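## Task

Move one cardboard box from a shelf spot labelled lot 451 and one from a spot labelled lot 434 onto the desk, entirely on its top with nothing overhanging the edge. Every other cardboard box stays on its original shelf. A lot with no boxes in the room is skipped. The robot must not fall or be left leaning.

## Robot and tools

Lot labels sit on the shelf edge under each spot; several spots may carry the same number. Loose objects may occasionally get nudged by something else.

ROBOT. A Hello Robot Stretch 3: a two-wheel base (0.33 m long, 0.34 m wide, round back) that pivots about a point midway between the drive wheels, 0.05 m behind the front edge. A lift rides a vertical mast and carries a single arm that telescopes out to the robot's RIGHT side, ending in a wrist (yaw, pitch, roll) and a two-finger gripper. The base cannot strafe, so to shift the gripper forward or back you drive the base. With the arm in and the wrist folded, a turn sweeps a 0.28 m radius; an unfolded, level wrist reaches past that.

FRAMES. Base frame: origin on the floor between the drive wheels, x forward, y left, z up, metres. hand_pose is reported in it, located where closed fingertips meet; with all wrist joints at 0 its x axis points up, y back along the arm toward the mast, z toward the rear. Odometry frame is the base frame at scene start; base_odometry counts wheel rotation only (slip shows as travel), heading in rad, left positive, range -3.142 to 3.142.

TOOL move. One action per call. Either "base" and/or "joints" (plus optional "speeds", "pace", "contact_limits"), or "servos": "reboot" by itself. All motions in one action start together.
- base: a single relative command from the base's current place. {"translate_m": d}, metres, -3 to 3, positive drives forward. {"rotate_rad": d}, radians, -6.4 to 6.4, positive turns left.
- joints: absolute targets keyed by name. lift_m 0 to 1.1 m; arm_m 0 to 0.52 m extension; wrist_yaw_rad -1.345 to 4.42 (0 along the arm, positive toward the robot's front); wrist_pitch_rad -1.57 to 0.451 (0 level, negative tips fingertips down); wrist_roll_rad -2.911 to 2.918 (0 fingers side by side, level); gripper_m -0.089 to 0.179 (bigger is wider; actual fingertip gap is 0.007 m smaller near closed, 0.025 m smaller fully open); head_pan_rad -3.953 to 1.73 (0 forward, positive left, -1.57 faces the arm); head_tilt_rad -1.53 to 0.419 (negative down). Done tolerances: lift/arm/gripper ±0.004, yaw/roll ±0.02, pitch ±0.05, head ±0.1.
- pace: "default" or "max". Default/max top speeds: translate 0.12/0.30 m/s, rotate 0.76/1.90 rad/s, lift 0.11/0.15 m/s, arm 0.14/0.40 m/s. The base is capped at 0.10 m/s and 0.63 rad/s unless lift_m < 0.30, arm_m < 0.03 and wrist_yaw_rad > 2.54. speeds: per-key top speed in the same units, not above max.
- contact_limits: placed alongside its own command. arm_m, translate_m, rotate_rad take a motor_effort percentage 1 to 100 (arm negative when retracting); the motion halts with contact_stop when reached (base: when either wheel reaches it, and each wheel then goes slack separately, which may twist the robot). lift_m takes {"down": n, "up": n}, 1 to 100 percent of force beyond free motion; values under about 12 may trip with no contact. Without a limit the base never contact-stops.
- cameras: list from head_camera, nav_camera, wrist_camera, all; [] for none. blocking: true (default) waits until everything rests; false returns in about 0.5 s while motion continues. A later move overrides only the targets it names. Any action is cut off at about 14 s (time_out). Unknown keys make the call invalid; out-of-range values get it refused, and a refusal or an unplanned stop cancels the rest of that reply's move/wait/finished_scene calls.

wait {seconds 0 to 10, cameras}: no new command, returns state and images, early if motions finish. stop {cameras}: brakes every running motion; braked ones read "stopped" and may keep pressing. zoom_image {camera, region [x0,y0,x1,y1]}: enlarges part of that camera's latest image, at most 504x504 px. finished_scene {scene}: ends the scene; the result must hold without the robot.

RESULTS. Line "move": "done" or the worst status. base_status/joint_status: done, moving, off_target (rested away from target, may still push), stopped, contact_stop (that joint goes slack), time_out, torque_fault (joint limp until servos reboot). on_its_own: things the robot did unasked; "held at" shows a target, not a reading. motor_effort: percent, positive toward larger values, peak in brackets; positive wheel effort pushes forward; wrist pitch maxes near 45, roll near 72. lidar_m: 12 distances, 30-degree sectors starting straight ahead going counter-clockwise (4th left, 7th behind, 10th right), sensing only at 0.17 m height, 0.15 to 12 m; "-" means nothing or too close. wrist_depth_mm and head_depth_mm: 7x7 median depths, 45-1000 and 280-4000 mm. base_tilt in degrees (forward, right positive), error up to ~4. If turned_by_wheels and turned_by_imu differ by over 0.15 rad, believe the IMU. Images: head_camera arrives rotated, turn it a quarter clockwise; nav_camera a quarter counter-clockwise. Calibration lines give K and T_world_to_cam relative to the base frame.

GRIPPER. Grip by commanding below the object's width; release with at least 0.05 above it or fully open. Readings never confirm a hold; resend to re-squeeze if it slips.

AVOID. Before folding the wrist over the base (yaw 3.0) or unfolding, have lift 0.32-0.95, pitch -0.4, roll near 0; once folded lift may drop to 0.25. With yaw under -0.4 keep pitch at -0.5 or lower. Pushing into something rigid with the gripper above about 0.45 m, or driving while holding or snagged on something fixed, can tip the robot; if tilt appears, back the gripper off. Wrist and head have no contact stop and fault after sustained pushing. Don't drop, fling or slam objects, and never release something still moving.

Each tool is called after "Request:" in YAML: its name, and indented under it one key for each argument.

## Session

Request:
move:
  joints: {"head_pan_rad": -1.0, "head_tilt_rad": -0.3}
  pace: "max"
  cameras: ["head_camera","nav_camera"]

Request:
move:
  joints: {"head_pan_rad": 1.2, "head_tilt_rad": -0.4}
  pace: "max"
  cameras: ["head_camera","nav_camera"]

Request:
move:
  joints: {"head_pan_rad": -3.14, "head_tilt_rad": -0.3}
  pace: "max"
  cameras: ["head_camera","nav_camera"]

Scene clock: 0.90 s.
move: done
base_odometry: x=+0.000 y=+0.000 heading=+0.000
turned_by_wheels: +0.000
turned_by_imu: +0.000
base_tilt: forward=-0.4 right=-1.2
lidar_m: 0.73 0.73 0.85 1.53 2.66 1.26 1.01 1.12 1.81 1.63 1.39 0.83
head_depth_mm: 1654 1779 1847 1920 1777 1758 1562 / 1674 1839 1930 1991 2024 1919 1560 / 1693 1893 1978 2079 2135 1903 1555 / 1720 1911 2026 2104 2131 1893 1550 / 1531 1578 1647 1750 1832 1895 1523 / 1265 1310 1366 1418 1486 1569 1486 / 1059 1087 1125 1161 1207 1255 1306
base_status: not commanded
joint_positions: lift_m=+0.374 arm_m=+0.001 wrist_yaw_rad=+3.009 wrist_pitch_rad=-0.462 wrist_roll_rad=+0.000 gripper_m=+0.037 head_pan_rad=-1.028 head_tilt_rad=-0.301
joint_status: all done
measured_speeds: all 0
motor_effort: left_wheel=-0.4(0.7) right_wheel=+0.6(1.1) lift_m=+22.9(23.8) arm_m=-4.6(5.1) wrist_yaw_rad=+0.7(1.1) wrist_pitch_rad=+1.9(2.0) wrist_roll_rad=-0.3(0.3) gripper_m=-0.1(0.8) head_pan_rad=+1.9(4.7) head_tilt_rad=-3.6(8.1)
hand_pose: x=+0.0076 y=+0.0712 z=+0.3774 quat_wxyz=(+0.207, +0.697, +0.116, +0.676) (m; base frame)
wrist_depth_mm: - 138 - - - 858 - / - 151 - - - 983 - / - 167 924 - - 949 - / 846 769 203 821 811 799 770 / 695 674 212 659 655 669 665 / 605 597 126 572 128 583 577 / 524 532 287 354 504 511 512
pictures: head_camera (sideways), nav_camera (sideways)
camera_calibration:
head_camera: T_world_to_cam=[[-0.166501, 0.186225, -0.968296, 1.27681], [0.874914, 0.480796, -0.0579755, 0.0697526], [0.454756, -0.856829, -0.242984, 0.269029], [0, 0, 0, 1]] pos_world=[0.0292196, -0.0407992, 1.30574]
nav_camera: T_world_to_cam=[[0.154633, -0.223068, 0.96246, -1.21058], [-0.848416, -0.529153, 0.0136688, 0.0375881], [0.50624, -0.81868, -0.271079, 0.302935], [0, 0, 0, 1]] pos_world=[0.0657289, -0.00214664, 1.24674]

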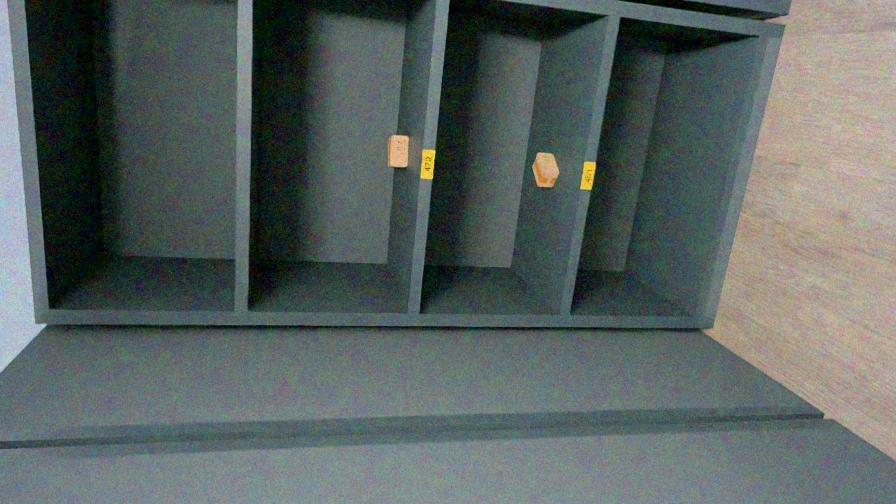

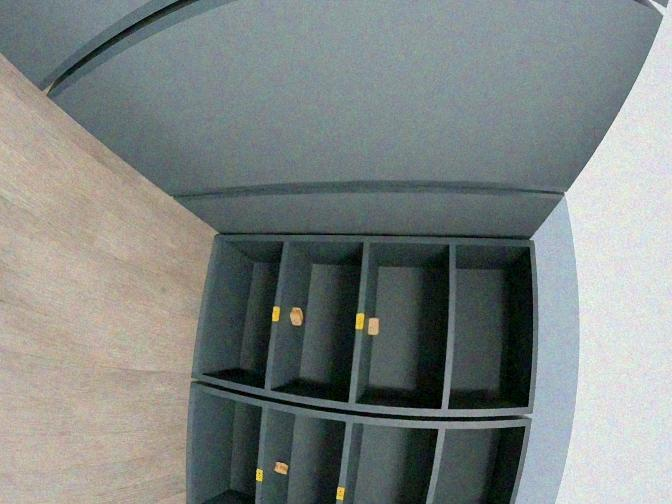

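Scene clock: 3.17 s.
move: done
base_odometry: x=+0.000 y=+0.000 heading=+0.000
turned_by_wheels: +0.000
turned_by_imu: +0.000
base_tilt: forward=-0.3 right=-1.4
lidar_m: 0.72 0.73 0.85 1.54 2.66 1.26 1.01 1.11 1.82 1.63 1.39 0.83
head_depth_mm: 740 769 797 830 866 905 950 / 832 855 892 932 984 1033 1090 / 928 968 1020 1072 1139 1213 1277 / 1062 1118 1185 1257 1340 1437 1397 / 1237 1323 1415 1529 1642 1684 1391 / 2336 2466 2614 2838 2239 1735 1388 / 2262 2390 2533 2652 2340 1734 1377
base_status: not commanded
joint_positions: lift_m=+0.374 arm_m=+0.001 wrist_yaw_rad=+3.009 wrist_pitch_rad=-0.462 wrist_roll_rad=+0.000 gripper_m=+0.037 head_pan_rad=+1.208 head_tilt_rad=-0.404
joint_status: all done
measured_speeds: translate_m=+0.000 rotate_rad=+0.000 lift_m=+0.000 arm_m=+0.000 wrist_yaw_rad=+0.000 wrist_pitch_rad=+0.000 wrist_roll_rad=+0.000 head_pan_rad=-0.024 head_tilt_rad=+0.000
motor_effort: left_wheel=-0.2(1.0) right_wheel=+0.5(1.2) lift_m=+23.2(24.1) arm_m=-7.3(8.2) wrist_yaw_rad=-1.5(2.1) wrist_pitch_rad=+2.0(2.1) wrist_roll_rad=-0.2(0.3) gripper_m=+0.7(0.8) head_pan_rad=-3.4(5.0) head_tilt_rad=+2.1(7.1)
hand_pose: x=+0.0076 y=+0.0712 z=+0.3774 quat_wxyz=(+0.207, +0.697, +0.116, +0.676) (m; base frame)
wrist_depth_mm: - 138 - - - 860 - / - 151 - - - 967 - / - 167 914 - - 944 - / 836 791 204 808 795 801 775 / 702 671 211 663 653 673 673 / 601 591 126 571 128 583 576 / 526 541 288 354 506 508 508
pictures: head_camera (sideways), nav_camera (sideways)
camera_calibration:
head_camera: T_world_to_cam=[[-0.078686, -0.337925, -0.937878, 1.23653], [-0.920339, 0.386186, -0.0619316, 0.0858242], [0.383124, 0.858293, -0.341393, 0.397568], [0, 0, 0, 1]] pos_world=[0.023967, 0.0434799, 1.30075]
nav_camera: T_world_to_cam=[[0.11475, 0.350545, 0.929489, -1.16729], [0.940364, -0.339954, 0.0121166, 0.0286627], [0.320231, 0.872668, -0.36865, 0.431113], [0, 0, 0, 1]] pos_world=[-0.031062, 0.0427144, 1.24357]

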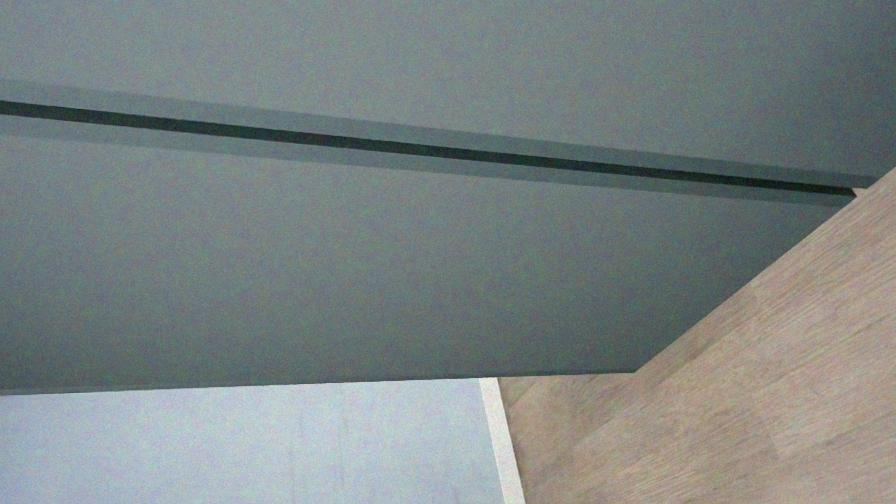

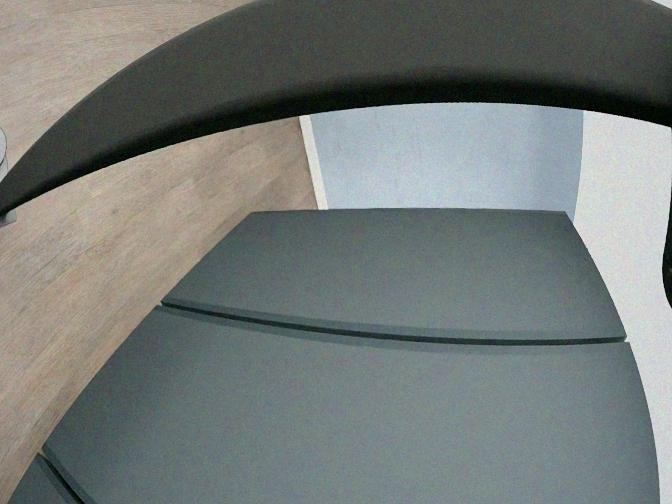

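Scene clock: 6.23 s.
move: done
base_odometry: x=+0.000 y=+0.000 heading=+0.000
turned_by_wheels: +0.000
turned_by_imu: +0.000
base_tilt: forward=-0.4 right=-1.3
lidar_m: 0.72 0.73 0.85 1.53 2.66 1.26 1.01 1.11 1.81 1.63 1.39 0.83
head_depth_mm: 1518 1598 1696 1794 1353 1804 1564 / 1474 1559 1643 1732 1337 1064 1453 / 1438 1496 1584 1686 1325 1059 1493 / 1388 1470 1540 1621 1308 995 1488 / 1363 1419 1489 1571 1307 951 1530 / 1332 1390 1453 1531 1287 944 1400 / 1293 1348 1412 1482 1284 896 1513
base_status: not commanded
joint_positions: lift_m=+0.374 arm_m=+0.001 wrist_yaw_rad=+3.009 wrist_pitch_rad=-0.462 wrist_roll_rad=+0.000 gripper_m=+0.037 head_pan_rad=-3.148 head_tilt_rad=-0.300
joint_status: all done
measured_speeds: translate_m=+0.000 rotate_rad=+0.000 lift_m=+0.000 arm_m=+0.000 wrist_yaw_rad=+0.000 wrist_pitch_rad=+0.000 wrist_roll_rad=+0.000 head_pan_rad=+0.024 head_tilt_rad=+0.000
motor_effort: left_wheel=-0.2(0.8) right_wheel=+0.1(1.1) lift_m=+24.5(24.6) arm_m=-13.3(13.3) wrist_yaw_rad=+0.0(1.6) wrist_pitch_rad=+1.9(2.1) wrist_roll_rad=-0.1(0.3) gripper_m=+0.4(1.1) head_pan_rad=+3.1(6.4) head_tilt_rad=+5.7(7.7)
hand_pose: x=+0.0076 y=+0.0712 z=+0.3774 quat_wxyz=(+0.207, +0.697, +0.116, +0.676) (m; base frame)
wrist_depth_mm: - 138 - - - 880 - / - 151 - - - 978 - / - 167 925 - - 948 - / 832 771 204 805 810 798 761 / 697 674 212 660 660 676 661 / 602 591 126 575 128 581 576 / 527 535 286 354 504 512 510
pictures: head_camera (sideways), nav_camera (sideways)
camera_calibration:
head_camera: T_world_to_cam=[[0.245099, 0.0446235, -0.96847, 1.27448], [-0.04754, -0.997185, -0.0579779, 0.0754373], [-0.968332, 0.0602514, -0.242288, 0.276832], [0, 0, 0, 1]] pos_world=[-0.0407228, 0.0016737, 1.30574]
nav_camera: T_world_to_cam=[[-0.270296, -0.0152452, 0.962657, -1.20831], [-0.00759612, 0.999877, 0.0137018, 0.0324218], [-0.962747, -0.00360891, -0.270379, 0.31105], [0, 0, 0, 1]] pos_world=[-0.0268941, -0.0497163, 1.24685]

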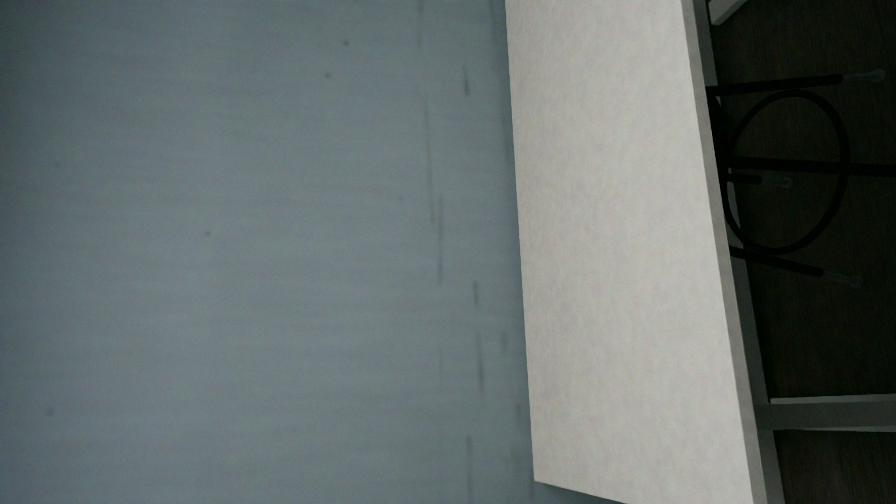

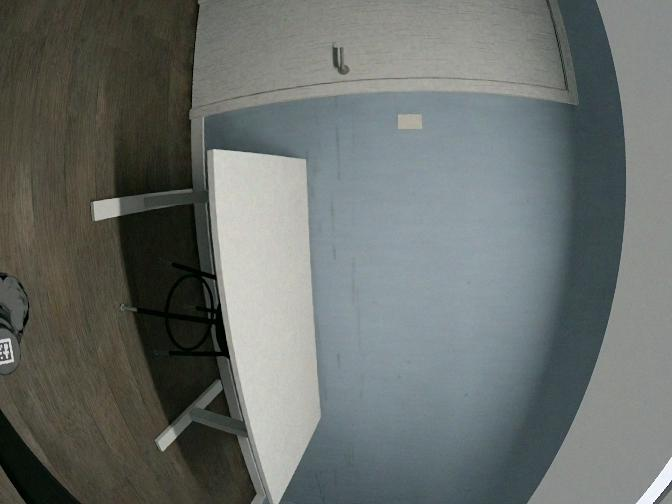

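Request:
move:
  joints: {"head_pan_rad": -1.25, "head_tilt_rad": -0.3}
  pace: "max"
  cameras: ["head_camera"]

Request:
zoom_image:
  camera: "head_camera"
  region: [370, 0, 610, 240]

Request:
zoom_image:
  camera: "head_camera"
  region: [370, 250, 620, 500]

Scene clock: 19.10 s.
move: done
base_odometry: x=+0.000 y=+0.000 heading=+0.000
turned_by_wheels: +0.000
turned_by_imu: +0.000
base_tilt: forward=-0.3 right=-1.1
lidar_m: 0.72 0.73 0.85 1.53 2.66 1.26 1.01 1.11 1.81 1.63 1.39 0.82
head_depth_mm: 1645 1819 1917 2018 2034 1921 1570 / 1439 1467 1593 1625 1776 1806 1555 / 1669 1845 1959 2023 1876 1820 1555 / 1703 1865 1983 2072 2126 1890 1532 / 1720 1880 1982 2092 2113 1880 1541 / 1739 1876 1971 2009 1951 1865 1522 / 1464 1540 1587 1644 1740 1789 1529
base_status: not commanded
joint_positions: lift_m=+0.374 arm_m=+0.001 wrist_yaw_rad=+3.009 wrist_pitch_rad=-0.462 wrist_roll_rad=+0.000 gripper_m=+0.037 head_pan_rad=-1.242 head_tilt_rad=-0.299
joint_status: all done
measured_speeds: translate_m=+0.000 rotate_rad=+0.000 lift_m=+0.000 arm_m=+0.000 wrist_yaw_rad=+0.000 wrist_pitch_rad=+0.000 wrist_roll_rad=+0.000 head_pan_rad=-0.024 head_tilt_rad=+0.000
motor_effort: left_wheel=-0.1(0.7) right_wheel=-0.3(1.4) lift_m=+25.3(25.4) arm_m=-13.2(13.3) wrist_yaw_rad=+0.2(1.6) wrist_pitch_rad=+1.9(2.0) wrist_roll_rad=-0.1(0.3) gripper_m=+0.5(0.9) head_pan_rad=-3.3(6.3) head_tilt_rad=+4.4(8.0)
hand_pose: x=+0.0076 y=+0.0712 z=+0.3774 quat_wxyz=(+0.207, +0.697, +0.116, +0.676) (m; base frame)
wrist_depth_mm: - 138 - - - 874 - / - 150 - - - 984 - / - 167 921 - - 944 - / 832 779 204 806 802 797 773 / 703 664 211 670 658 679 667 / 602 593 126 571 129 582 580 / 530 543 287 352 502 513 515
pictures: head_camera (sideways)
camera_calibration:
head_camera: T_world_to_cam=[[-0.122688, 0.216255, -0.968598, 1.27687], [0.957252, 0.283386, -0.0579807, 0.0692803], [0.261949, -0.934305, -0.241778, 0.26864], [0, 0, 0, 1]] pos_world=[0.019969, -0.0447715, 1.30574]

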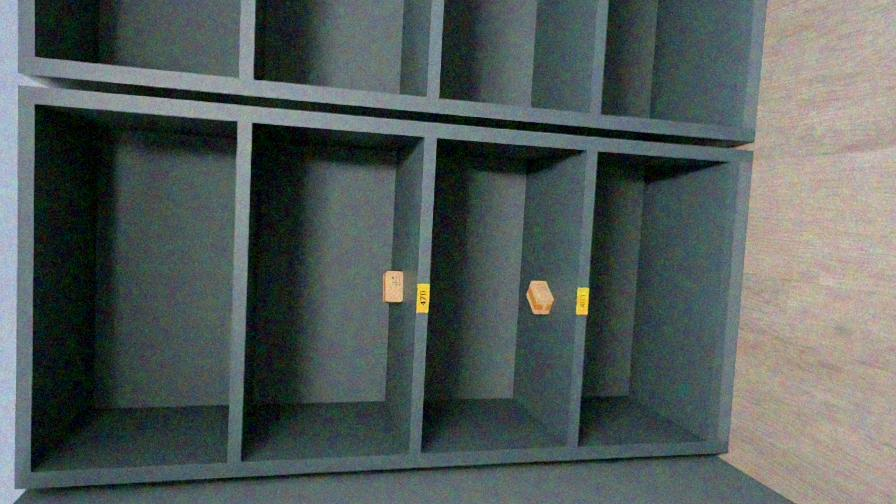

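Scaled by 2.100 from the camera's 896x504 image, which has a finer 1280x720 frame.

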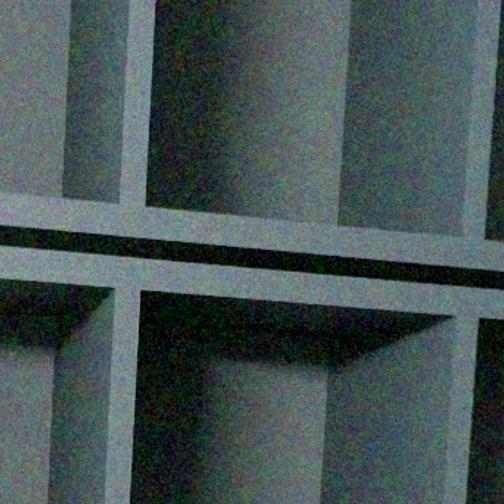

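Scaled by 2.016 from the camera's 896x504 image, which has a finer 1280x720 frame.

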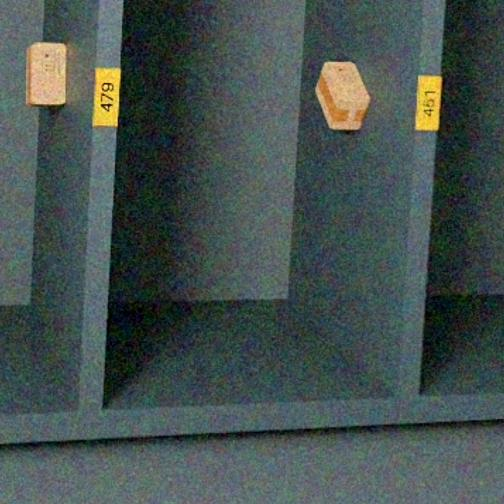

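Request:
move:
  joints: {"head_pan_rad": -1.75, "head_tilt_rad": -0.35}
  pace: "max"
  cameras: ["head_camera"]

Request:
zoom_image:
  camera: "head_camera"
  region: [370, 50, 620, 300]

Scene clock: 25.43 s.
move: done
base_odometry: x=+0.000 y=+0.000 heading=+0.000
turned_by_wheels: +0.000
turned_by_imu: +0.000
base_tilt: forward=-0.3 right=-1.2
lidar_m: 0.72 0.73 0.85 1.53 2.66 1.25 1.01 1.11 1.81 1.63 1.39 0.83
head_depth_mm: 1942 1979 2042 2086 2153 1934 1501 / 2101 2213 2349 2435 2413 1905 1487 / 1806 1912 1959 2075 2222 1906 1488 / 1857 2065 2168 2286 2359 1906 1459 / 1839 1963 2056 2172 2219 1871 1470 / 1785 1876 1975 2070 2107 1808 1459 / 1345 1445 1504 1614 1724 1763 1453
base_status: not commanded
joint_positions: lift_m=+0.374 arm_m=+0.001 wrist_yaw_rad=+3.009 wrist_pitch_rad=-0.462 wrist_roll_rad=+0.000 gripper_m=+0.037 head_pan_rad=-1.767 head_tilt_rad=-0.346
joint_status: all done
measured_speeds: all 0
motor_effort: left_wheel=-0.3(0.5) right_wheel=+0.4(0.9) lift_m=+25.6(25.8) arm_m=-13.1(13.3) wrist_yaw_rad=+0.3(1.4) wrist_pitch_rad=+1.9(2.0) wrist_roll_rad=+0.1(0.5) gripper_m=+0.7(0.8) head_pan_rad=+0.2(5.3) head_tilt_rad=-3.7(6.1)
hand_pose: x=+0.0076 y=+0.0712 z=+0.3774 quat_wxyz=(+0.207, +0.697, +0.116, +0.676) (m; base frame)
wrist_depth_mm: - 139 - - - 841 - / - 150 - - - 968 - / - 167 933 - - 928 - / 841 769 204 816 805 792 768 / 693 675 211 664 658 671 661 / 603 594 126 578 129 581 583 / 525 539 287 352 502 513 506
pictures: head_camera (sideways)
camera_calibration:
head_camera: T_world_to_cam=[[0.0108681, 0.29267, -0.956152, 1.25985], [0.970995, -0.231494, -0.0598216, 0.0715813], [-0.238852, -0.927769, -0.286697, 0.3302], [0, 0, 0, 1]] pos_world=[-0.00432843, -0.0457993, 1.30355]

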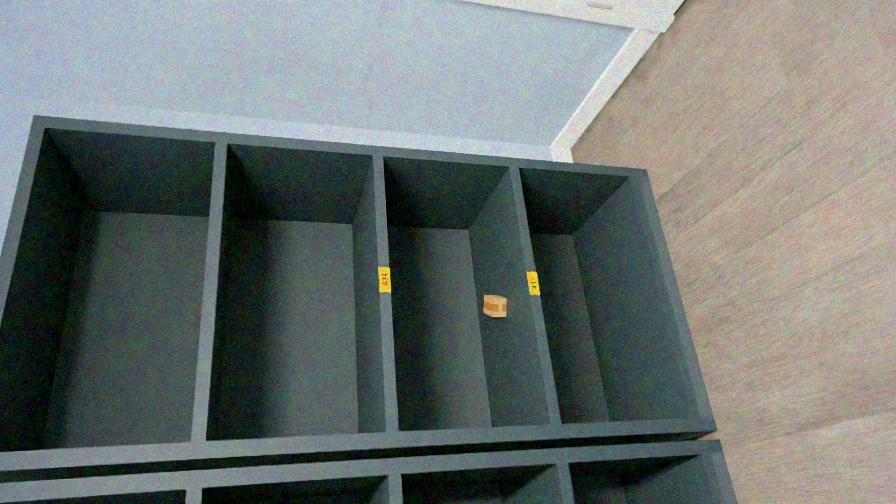

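Scaled by 2.016 from the camera's 896x504 image, which has a finer 1280x720 frame.

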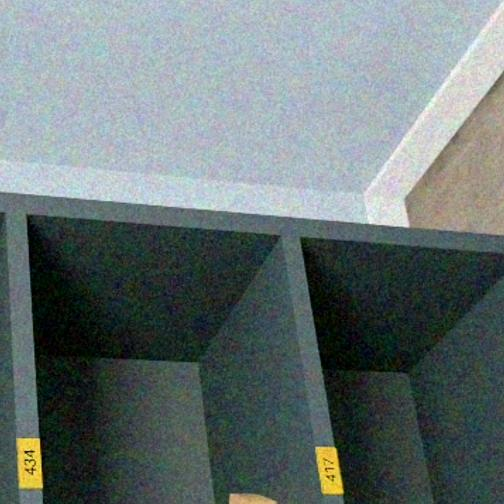

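Request:
move:
  base: {"rotate_rad": -1.155}
  joints: {"lift_m": 0.285, "head_pan_rad": -0.3}
  pace: "max"
  cameras: []

Request:
move:
  base: {"translate_m": 1.124}
  pace: "max"
  cameras: []

Request:
move:
  base: {"rotate_rad": 1.388}
  joints: {"head_pan_rad": -1.57, "head_tilt_rad": -0.6, "lift_m": 0.54, "wrist_pitch_rad": -0.4}
  pace: "max"
  cameras: ["head_camera"]

Request:
move:
  joints: {"wrist_yaw_rad": 0, "gripper_m": 0.179}
  pace: "max"
  cameras: ["head_camera", "wrist_camera"]

Scene clock: 71.90 s.
move: done
base_odometry: x=+0.000 y=+0.000 heading=-1.155
turned_by_wheels: -1.155
turned_by_imu: -1.132
base_tilt: forward=-0.4 right=-1.3
lidar_m: 1.64 0.87 0.73 0.72 0.81 1.31 2.66 1.26 1.01 1.11 1.73 1.63
head_depth_mm: 1810 1924 2048 2152 2147 1910 1488 / 1825 1900 2015 2139 2267 1894 1482 / 1691 1880 1997 2102 2224 1877 1487 / 1461 1486 1660 1673 1792 1840 1465 / 1760 1824 1937 2057 2194 1845 1465 / 1741 1801 1891 2037 2086 1820 1456 / 1698 1797 1871 1996 2070 1781 1450
base_status: done
joint_positions: lift_m=+0.285 arm_m=+0.001 wrist_yaw_rad=+3.009 wrist_pitch_rad=-0.463 wrist_roll_rad=+0.000 gripper_m=+0.037 head_pan_rad=-0.294 head_tilt_rad=-0.350
joint_status: all done
measured_speeds: all 0
motor_effort: left_wheel=+6.3(14.5) right_wheel=-8.0(14.6) lift_m=+30.5(31.2) arm_m=-12.0(13.4) wrist_yaw_rad=+1.3(2.1) wrist_pitch_rad=+2.1(2.2) wrist_roll_rad=-0.1(0.3) gripper_m=+0.6(0.9) head_pan_rad=-3.1(4.9) head_tilt_rad=-2.7(4.0)
hand_pose: x=+0.0076 y=+0.0711 z=+0.2878 quat_wxyz=(+0.208, +0.697, +0.117, +0.676) (m; base frame)
wrist_depth_mm: - 138 - - - - - / - 151 162 - - - - / 850 167 210 785 788 762 761 / 687 631 203 670 660 657 648 / 574 570 211 547 541 557 545 / 495 303 126 291 128 483 478 / 267 272 251 264 404 423 416
pictures: none
No camera images: "cameras" was empty.

Scene clock: 77.00 s.
move: done
base_odometry: x=+0.454 y=-1.028 heading=-1.155
turned_by_wheels: +0.000
turned_by_imu: +0.000
base_tilt: forward=-0.3 right=-1.2
lidar_m: 0.97 0.61 0.51 0.51 0.57 0.92 3.72 1.71 1.77 1.43 0.65 0.71
head_depth_mm: 480 768 823 824 661 829 825 / 486 889 939 972 655 1022 881 / 440 873 925 970 648 1080 877 / 449 867 915 957 642 1069 874 / 455 849 900 943 638 1028 862 / 417 844 889 927 632 1020 838 / 424 829 878 915 625 1016 858
base_status: done
joint_positions: lift_m=+0.285 arm_m=+0.001 wrist_yaw_rad=+3.009 wrist_pitch_rad=-0.463 wrist_roll_rad=+0.000 gripper_m=+0.037 head_pan_rad=-0.300 head_tilt_rad=-0.350
joint_status: not commanded
measured_speeds: all 0
motor_effort: left_wheel=+6.1(16.1) right_wheel=+1.7(10.6) lift_m=+23.9(30.8) arm_m=-9.9(13.0) wrist_yaw_rad=-0.2(1.7) wrist_pitch_rad=+2.1(2.2) wrist_roll_rad=+0.2(0.3) gripper_m=+0.4(1.0) head_pan_rad=-3.0(3.8) head_tilt_rad=-1.2(3.5)
hand_pose: x=+0.0076 y=+0.0711 z=+0.2877 quat_wxyz=(+0.208, +0.697, +0.117, +0.676) (m; base frame)
wrist_depth_mm: - 138 - - 505 - 466 / - 151 161 - 542 - - / - 166 175 - 613 - - / 674 628 202 642 638 626 607 / 573 573 211 548 539 553 544 / 497 303 126 290 128 481 472 / 267 271 253 264 403 424 416
pictures: none
No camera images: "cameras" was empty.

Scene clock: 79.83 s.
move: done
base_odometry: x=+0.454 y=-1.028 heading=+0.233
turned_by_wheels: +1.388
turned_by_imu: +1.366
base_tilt: forward=-0.2 right=-1.3
lidar_m: 0.51 0.53 0.72 2.00 2.27 1.70 1.75 1.38 0.66 0.97 0.68 0.53
head_depth_mm: 794 874 917 630 1026 883 1005 / 792 871 903 624 1103 877 1162 / 791 872 889 617 1092 873 1162 / 792 870 819 612 1081 867 1156 / 792 869 858 607 1071 860 1152 / 792 868 851 630 1068 857 1144 / 792 869 838 623 1064 853 1139
base_status: done
joint_positions: lift_m=+0.540 arm_m=+0.001 wrist_yaw_rad=+3.009 wrist_pitch_rad=-0.419 wrist_roll_rad=+0.000 gripper_m=+0.037 head_pan_rad=-1.572 head_tilt_rad=-0.603
joint_status: all done
measured_speeds: all 0
motor_effort: left_wheel=-6.3(13.8) right_wheel=+6.5(13.2) lift_m=+25.8(34.0) arm_m=-12.9(13.4) wrist_yaw_rad=+0.6(1.4) wrist_pitch_rad=+3.0(5.5) wrist_roll_rad=+0.0(0.4) gripper_m=+0.1(0.9) head_pan_rad=+3.9(4.8) head_tilt_rad=+3.6(8.7)
hand_pose: x=+0.0083 y=+0.0768 z=+0.5525 quat_wxyz=(+0.193, +0.699, +0.101, +0.681) (m; base frame)
wrist_depth_mm: - 137 - - - - - / - 149 - - - - - / - 163 - - - - - / - 188 207 - - - - / 977 929 203 916 898 934 - / 834 822 129 793 129 788 - / 723 740 266 708 683 699 -
pictures: head_camera (sideways)
camera_calibration:
head_camera: T_world_to_cam=[[-0.0455236, 0.522719, -0.851289, 1.12337], [0.997457, -0.022995, -0.0674597, 0.0813235], [-0.0548379, -0.852195, -0.520343, 0.633069], [0, 0, 0, 1]] pos_world=[0.00473904, -0.0458372, 1.29121]

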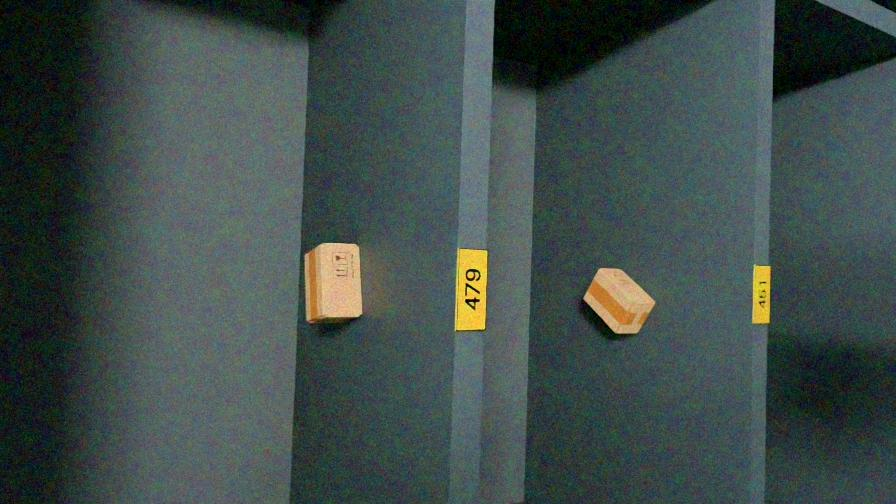

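Scene clock: 81.80 s.
move: done
base_odometry: x=+0.454 y=-1.028 heading=+0.233
turned_by_wheels: +0.000
turned_by_imu: +0.000
base_tilt: forward=-0.3 right=-1.2
lidar_m: 0.51 0.53 0.72 1.99 2.27 1.70 1.76 1.38 0.66 0.97 0.69 0.53
head_depth_mm: 790 871 919 634 1033 885 1007 / 794 870 910 628 1101 878 1166 / 793 871 900 623 1093 873 1169 / 790 869 827 613 1085 870 1158 / 793 870 867 608 1080 863 1151 / 792 868 860 634 1068 860 1140 / 792 868 846 628 1061 855 1137
base_status: not commanded
joint_positions: lift_m=+0.540 arm_m=+0.001 wrist_yaw_rad=+0.003 wrist_pitch_rad=-0.419 wrist_roll_rad=+0.000 gripper_m=+0.179 head_pan_rad=-1.570 head_tilt_rad=-0.600
joint_status: all done
measured_speeds: all 0
motor_effort: left_wheel=-6.3(6.9) right_wheel=+8.1(8.1) lift_m=+23.2(25.6) arm_m=-12.4(13.2) wrist_yaw_rad=-3.7(8.7) wrist_pitch_rad=+3.1(3.2) wrist_roll_rad=+0.2(0.3) gripper_m=+0.2(84.5) head_pan_rad=+3.4(4.1) head_tilt_rad=+3.5(4.5)
hand_pose: x=-0.0208 y=-0.3698 z=+0.5525 quat_wxyz=(+0.692, +0.148, -0.691, -0.146) (m; base frame)
wrist_depth_mm: - - - 432 - - - / - - - - - - - / 324 319 317 308 308 300 300 / - 909 - - - 313 - / - 143 - - - 833 - / - 126 - - - - - / - - - - - - 105
pictures: head_camera (sideways), wrist_camera
camera_calibration:
head_camera: T_world_to_cam=[[-0.0466927, 0.520089, -0.852835, 1.12535], [0.997496, -0.0211216, -0.0674936, 0.0813585], [-0.0531159, -0.853851, -0.517801, 0.62975], [0, 0, 0, 1]] pos_world=[0.00484038, -0.0458484, 1.29131]
wrist_camera: T_world_to_cam=[[-0.998878, -0.0399156, -0.0254827, -0.0148658], [-0.00249996, 0.581802, -0.813327, 0.696981], [0.0472903, -0.81235, -0.581249, 0.187824], [0, 0, 0, 1]] pos_world=[-0.021989, -0.253519, 0.675667]

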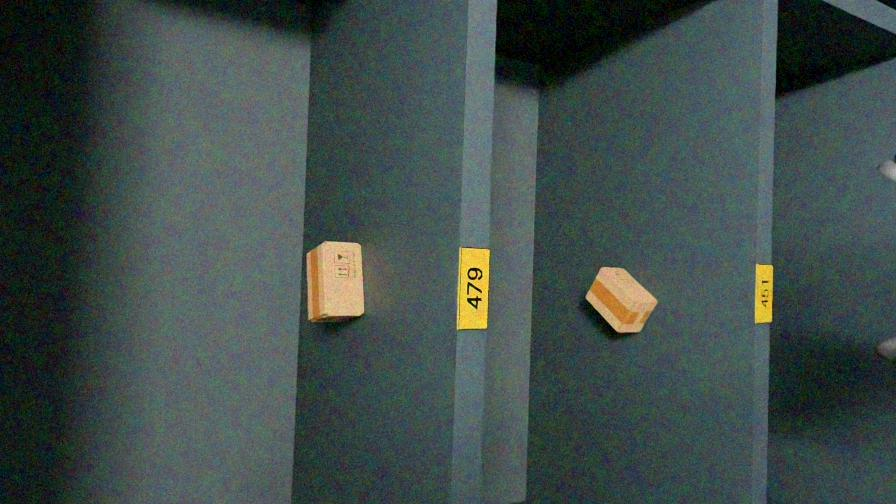

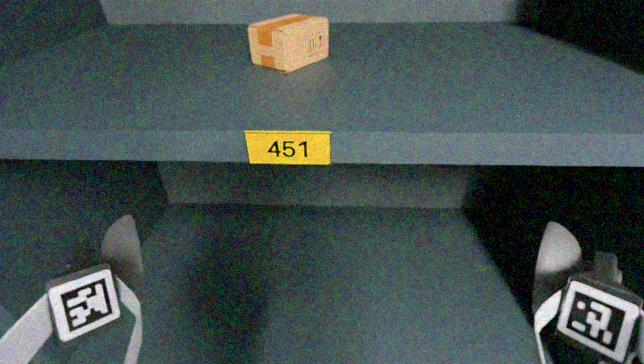

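Request:
move:
  base: {"translate_m": -0.117}
  joints: {"lift_m": 0.62, "wrist_yaw_rad": 0.84, "wrist_pitch_rad": -0.22}
  pace: "max"
  cameras: []

Request:
move:
  joints: {"arm_m": 0.42}
  speeds: {"arm_m": 0.25}
  cameras: ["wrist_camera", "head_camera"]

Scene clock: 121.97 s.
move: done
base_odometry: x=+0.341 y=-1.055 heading=+0.233
turned_by_wheels: +0.000
turned_by_imu: +0.000
base_tilt: forward=-0.4 right=-1.2
lidar_m: 0.62 0.65 0.88 2.45 2.19 1.61 1.64 1.32 0.59 0.97 0.79 0.65
head_depth_mm: 774 788 767 635 741 776 929 / 793 870 910 629 1023 881 1016 / 793 870 898 623 1095 873 1166 / 794 870 888 617 1092 869 1160 / 790 869 876 610 1080 866 1150 / 792 867 749 604 1077 864 1143 / 792 872 849 627 1068 854 1137
base_status: done
joint_positions: lift_m=+0.620 arm_m=+0.001 wrist_yaw_rad=+0.837 wrist_pitch_rad=-0.240 wrist_roll_rad=+0.000 gripper_m=+0.179 head_pan_rad=-1.570 head_tilt_rad=-0.600
joint_status: all done
measured_speeds: all 0
motor_effort: left_wheel=-4.4(12.4) right_wheel=-7.9(9.3) lift_m=+23.8(33.3) arm_m=-11.0(11.7) wrist_yaw_rad=+2.1(7.6) wrist_pitch_rad=+3.3(5.7) wrist_roll_rad=-0.2(0.3) gripper_m=+0.6(1.0) head_pan_rad=+3.3(4.1) head_tilt_rad=+3.8(4.2)
hand_pose: x=+0.1591 y=-0.3085 z=+0.6744 quat_wxyz=(+0.676, +0.363, -0.607, +0.208) (m; base frame)
wrist_depth_mm: 426 462 - - 771 - - / 438 - - - 828 - - / 456 - - - - - - / 463 - - - - - 434 / - 142 - - - - 436 / - 126 - - - - - / - - - - - - 105
pictures: none
No camera images: "cameras" was empty.

Scene clock: 125.70 s.
move: done
base_odometry: x=+0.341 y=-1.055 heading=+0.233
turned_by_wheels: +0.000
turned_by_imu: +0.000
base_tilt: forward=-0.4 right=-1.2
lidar_m: 0.62 0.65 0.88 2.44 2.19 1.61 1.64 1.32 0.59 0.97 0.79 0.65
head_depth_mm: 771 788 764 636 740 781 929 / 794 873 911 628 1027 881 461 / 792 873 900 622 703 805 1133 / 791 873 891 617 716 846 1156 / 793 870 875 610 951 865 1154 / 791 866 749 603 1074 859 1145 / 792 869 849 627 1063 857 1140
base_status: not commanded
joint_positions: lift_m=+0.620 arm_m=+0.420 wrist_yaw_rad=+0.837 wrist_pitch_rad=-0.240 wrist_roll_rad=+0.000 gripper_m=+0.179 head_pan_rad=-1.570 head_tilt_rad=-0.600
joint_status: all done
measured_speeds: all 0
motor_effort: left_wheel=-4.1(4.6) right_wheel=-7.8(8.5) lift_m=+27.1(28.3) arm_m=+12.5(15.2) wrist_yaw_rad=+1.4(3.4) wrist_pitch_rad=+3.2(3.4) wrist_roll_rad=+0.0(0.3) gripper_m=+0.9(1.0) head_pan_rad=+2.9(3.8) head_tilt_rad=+2.6(4.4)
hand_pose: x=+0.1592 y=-0.7278 z=+0.6744 quat_wxyz=(+0.676, +0.363, -0.607, +0.208) (m; base frame)
wrist_depth_mm: - - - 542 - 308 264 / - - - 574 - 317 273 / - - - 605 - 320 282 / - - - - - 327 288 / - 142 - - - 337 292 / - 139 331 330 327 315 288 / 271 280 288 227 275 277 105
pictures: head_camera (sideways), wrist_camera
camera_calibration:
head_camera: T_world_to_cam=[[-0.0467501, 0.519968, -0.852906, 1.12543], [0.997499, -0.0210139, -0.0674867, 0.0813543], [-0.0530138, -0.853927, -0.517685, 0.629597], [0, 0, 0, 1]] pos_world=[0.0048405, -0.0458489, 1.29131]
wrist_camera: T_world_to_cam=[[-0.638493, -0.769403, -0.0185705, -0.439207], [-0.318246, 0.285914, -0.903865, 0.900825], [0.700746, -0.571202, -0.427414, -0.0729034], [0, 0, 0, 1]] pos_world=[0.0573397, -0.637129, 0.774908]

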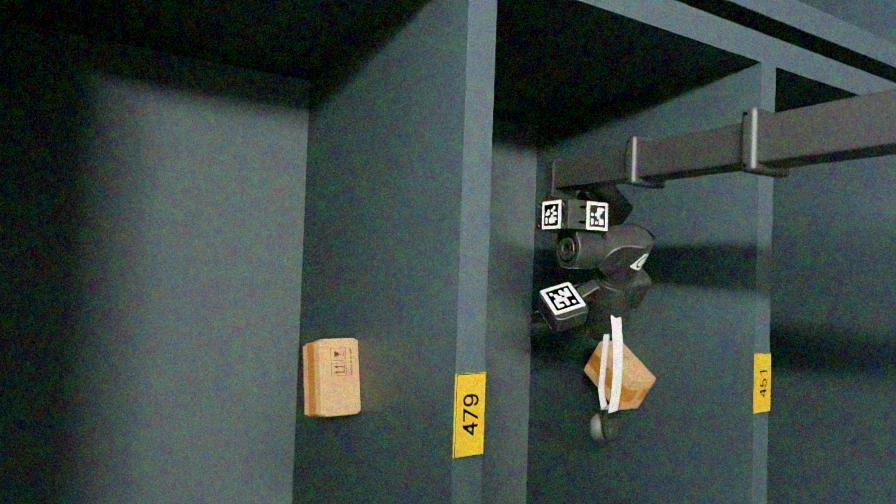

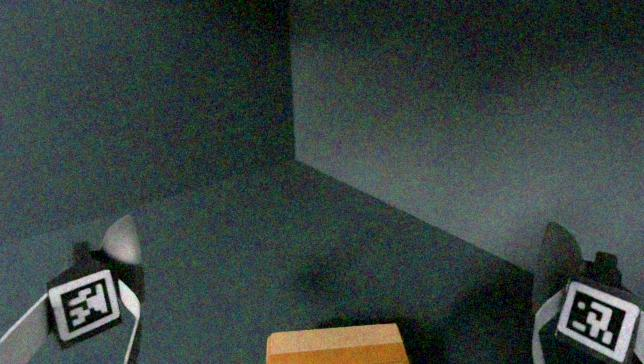

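Request:
move:
  joints: {"lift_m": 0.512}
  contact_limits: {"lift_m": {"down": 16}}
  cameras: ["wrist_camera"]

Request:
move:
  joints: {"gripper_m": 0.05}
  cameras: ["wrist_camera"]

Scene clock: 138.77 s.
move: done
base_odometry: x=+0.341 y=-1.055 heading=+0.233
turned_by_wheels: +0.000
turned_by_imu: +0.000
base_tilt: forward=-0.3 right=-1.2
lidar_m: 0.62 0.65 0.89 2.45 2.18 1.61 1.64 1.32 0.59 0.97 0.79 0.65
head_depth_mm: 772 787 765 635 740 780 923 / 796 870 916 629 1025 883 999 / 791 869 899 622 1093 714 584 / 792 872 887 616 1089 804 1153 / 794 870 870 610 1079 842 1151 / 791 871 748 603 1070 858 1148 / 791 872 844 626 1066 858 1144
base_status: not commanded
joint_positions: lift_m=+0.512 arm_m=+0.420 wrist_yaw_rad=+0.837 wrist_pitch_rad=-0.240 wrist_roll_rad=+0.000 gripper_m=+0.179 head_pan_rad=-1.570 head_tilt_rad=-0.600
joint_status: all done
measured_speeds: all 0
motor_effort: left_wheel=-4.0(4.5) right_wheel=-7.5(8.7) lift_m=+25.5(28.9) arm_m=+3.8(7.8) wrist_yaw_rad=+2.0(3.3) wrist_pitch_rad=+3.2(3.4) wrist_roll_rad=+0.1(0.3) gripper_m=+0.5(1.0) head_pan_rad=+3.0(3.8) head_tilt_rad=+2.2(3.6)
contact_limits: lift_m down 16 (down: maximum 72; up: maximum 65)
hand_pose: x=+0.1592 y=-0.7278 z=+0.5664 quat_wxyz=(+0.676, +0.363, -0.607, +0.208) (m; base frame)
wrist_depth_mm: - - - 544 - 307 264 / - - - 576 - 316 272 / - - - - - 323 281 / 294 308 307 306 286 300 282 / 236 224 222 144 144 231 230 / 123 175 175 143 146 186 185 / 149 158 153 152 156 156 107
pictures: wrist_camera
camera_calibration:
wrist_camera: T_world_to_cam=[[-0.638493, -0.769403, -0.0185705, -0.441213], [-0.318246, 0.285914, -0.903865, 0.803207], [0.700746, -0.571202, -0.427414, -0.119064], [0, 0, 0, 1]] pos_world=[0.0573397, -0.637129, 0.666908]

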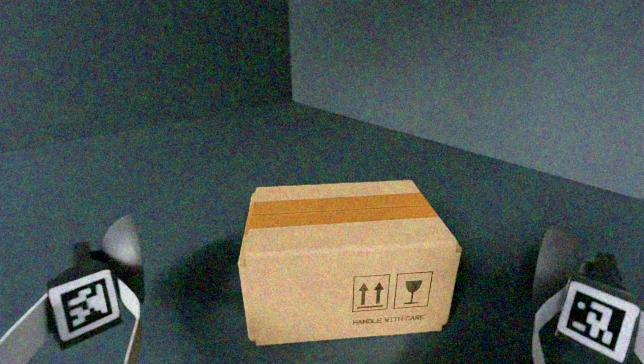

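Scene clock: 140.60 s.
move: done
base_odometry: x=+0.341 y=-1.055 heading=+0.233
turned_by_wheels: +0.000
turned_by_imu: +0.000
base_tilt: forward=-0.3 right=-1.2
lidar_m: 0.62 0.65 0.89 2.45 2.19 1.62 1.64 1.32 0.59 0.97 0.79 0.65
head_depth_mm: 773 785 768 634 740 778 927 / 792 871 908 630 1024 877 999 / 793 873 900 622 1100 715 584 / 792 872 888 615 1090 804 1153 / 790 869 872 609 1079 840 1151 / 793 869 749 603 1069 863 1143 / 792 871 847 628 1070 854 1139
base_status: not commanded
joint_positions: lift_m=+0.512 arm_m=+0.420 wrist_yaw_rad=+0.837 wrist_pitch_rad=-0.240 wrist_roll_rad=+0.000 gripper_m=+0.051 head_pan_rad=-1.570 head_tilt_rad=-0.600
joint_status: all done
measured_speeds: all 0
motor_effort: left_wheel=-3.9(4.5) right_wheel=-7.8(8.5) lift_m=+29.6(31.2) arm_m=+1.1(4.3) wrist_yaw_rad=+1.4(3.5) wrist_pitch_rad=+3.3(3.4) wrist_roll_rad=+0.1(0.3) gripper_m=-14.4(85.9) head_pan_rad=+2.8(3.7) head_tilt_rad=+2.7(3.6)
contact_limits: lift_m down 16 (down: maximum 72; up: maximum 65)
hand_pose: x=+0.1592 y=-0.7278 z=+0.5664 quat_wxyz=(+0.676, +0.363, -0.607, +0.208) (m; base frame)
wrist_depth_mm: - - - 543 - 308 262 / - - - 581 - 318 272 / - - - - - 323 281 / 293 311 306 190 285 302 281 / 236 236 152 145 145 231 229 / 191 189 132 145 145 186 185 / 164 149 153 153 157 147 156
pictures: wrist_camera
camera_calibration:
wrist_camera: T_world_to_cam=[[-0.638443, -0.769445, -0.0185856, -0.441232], [-0.31817, 0.285834, -0.903918, 0.803186], [0.700827, -0.571187, -0.427302, -0.119133], [0, 0, 0, 1]] pos_world=[0.0573395, -0.637129, 0.666908]

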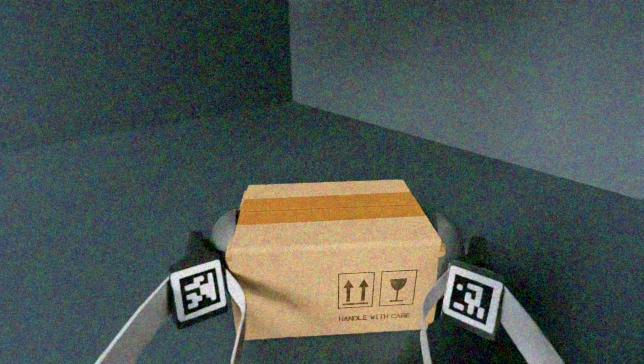

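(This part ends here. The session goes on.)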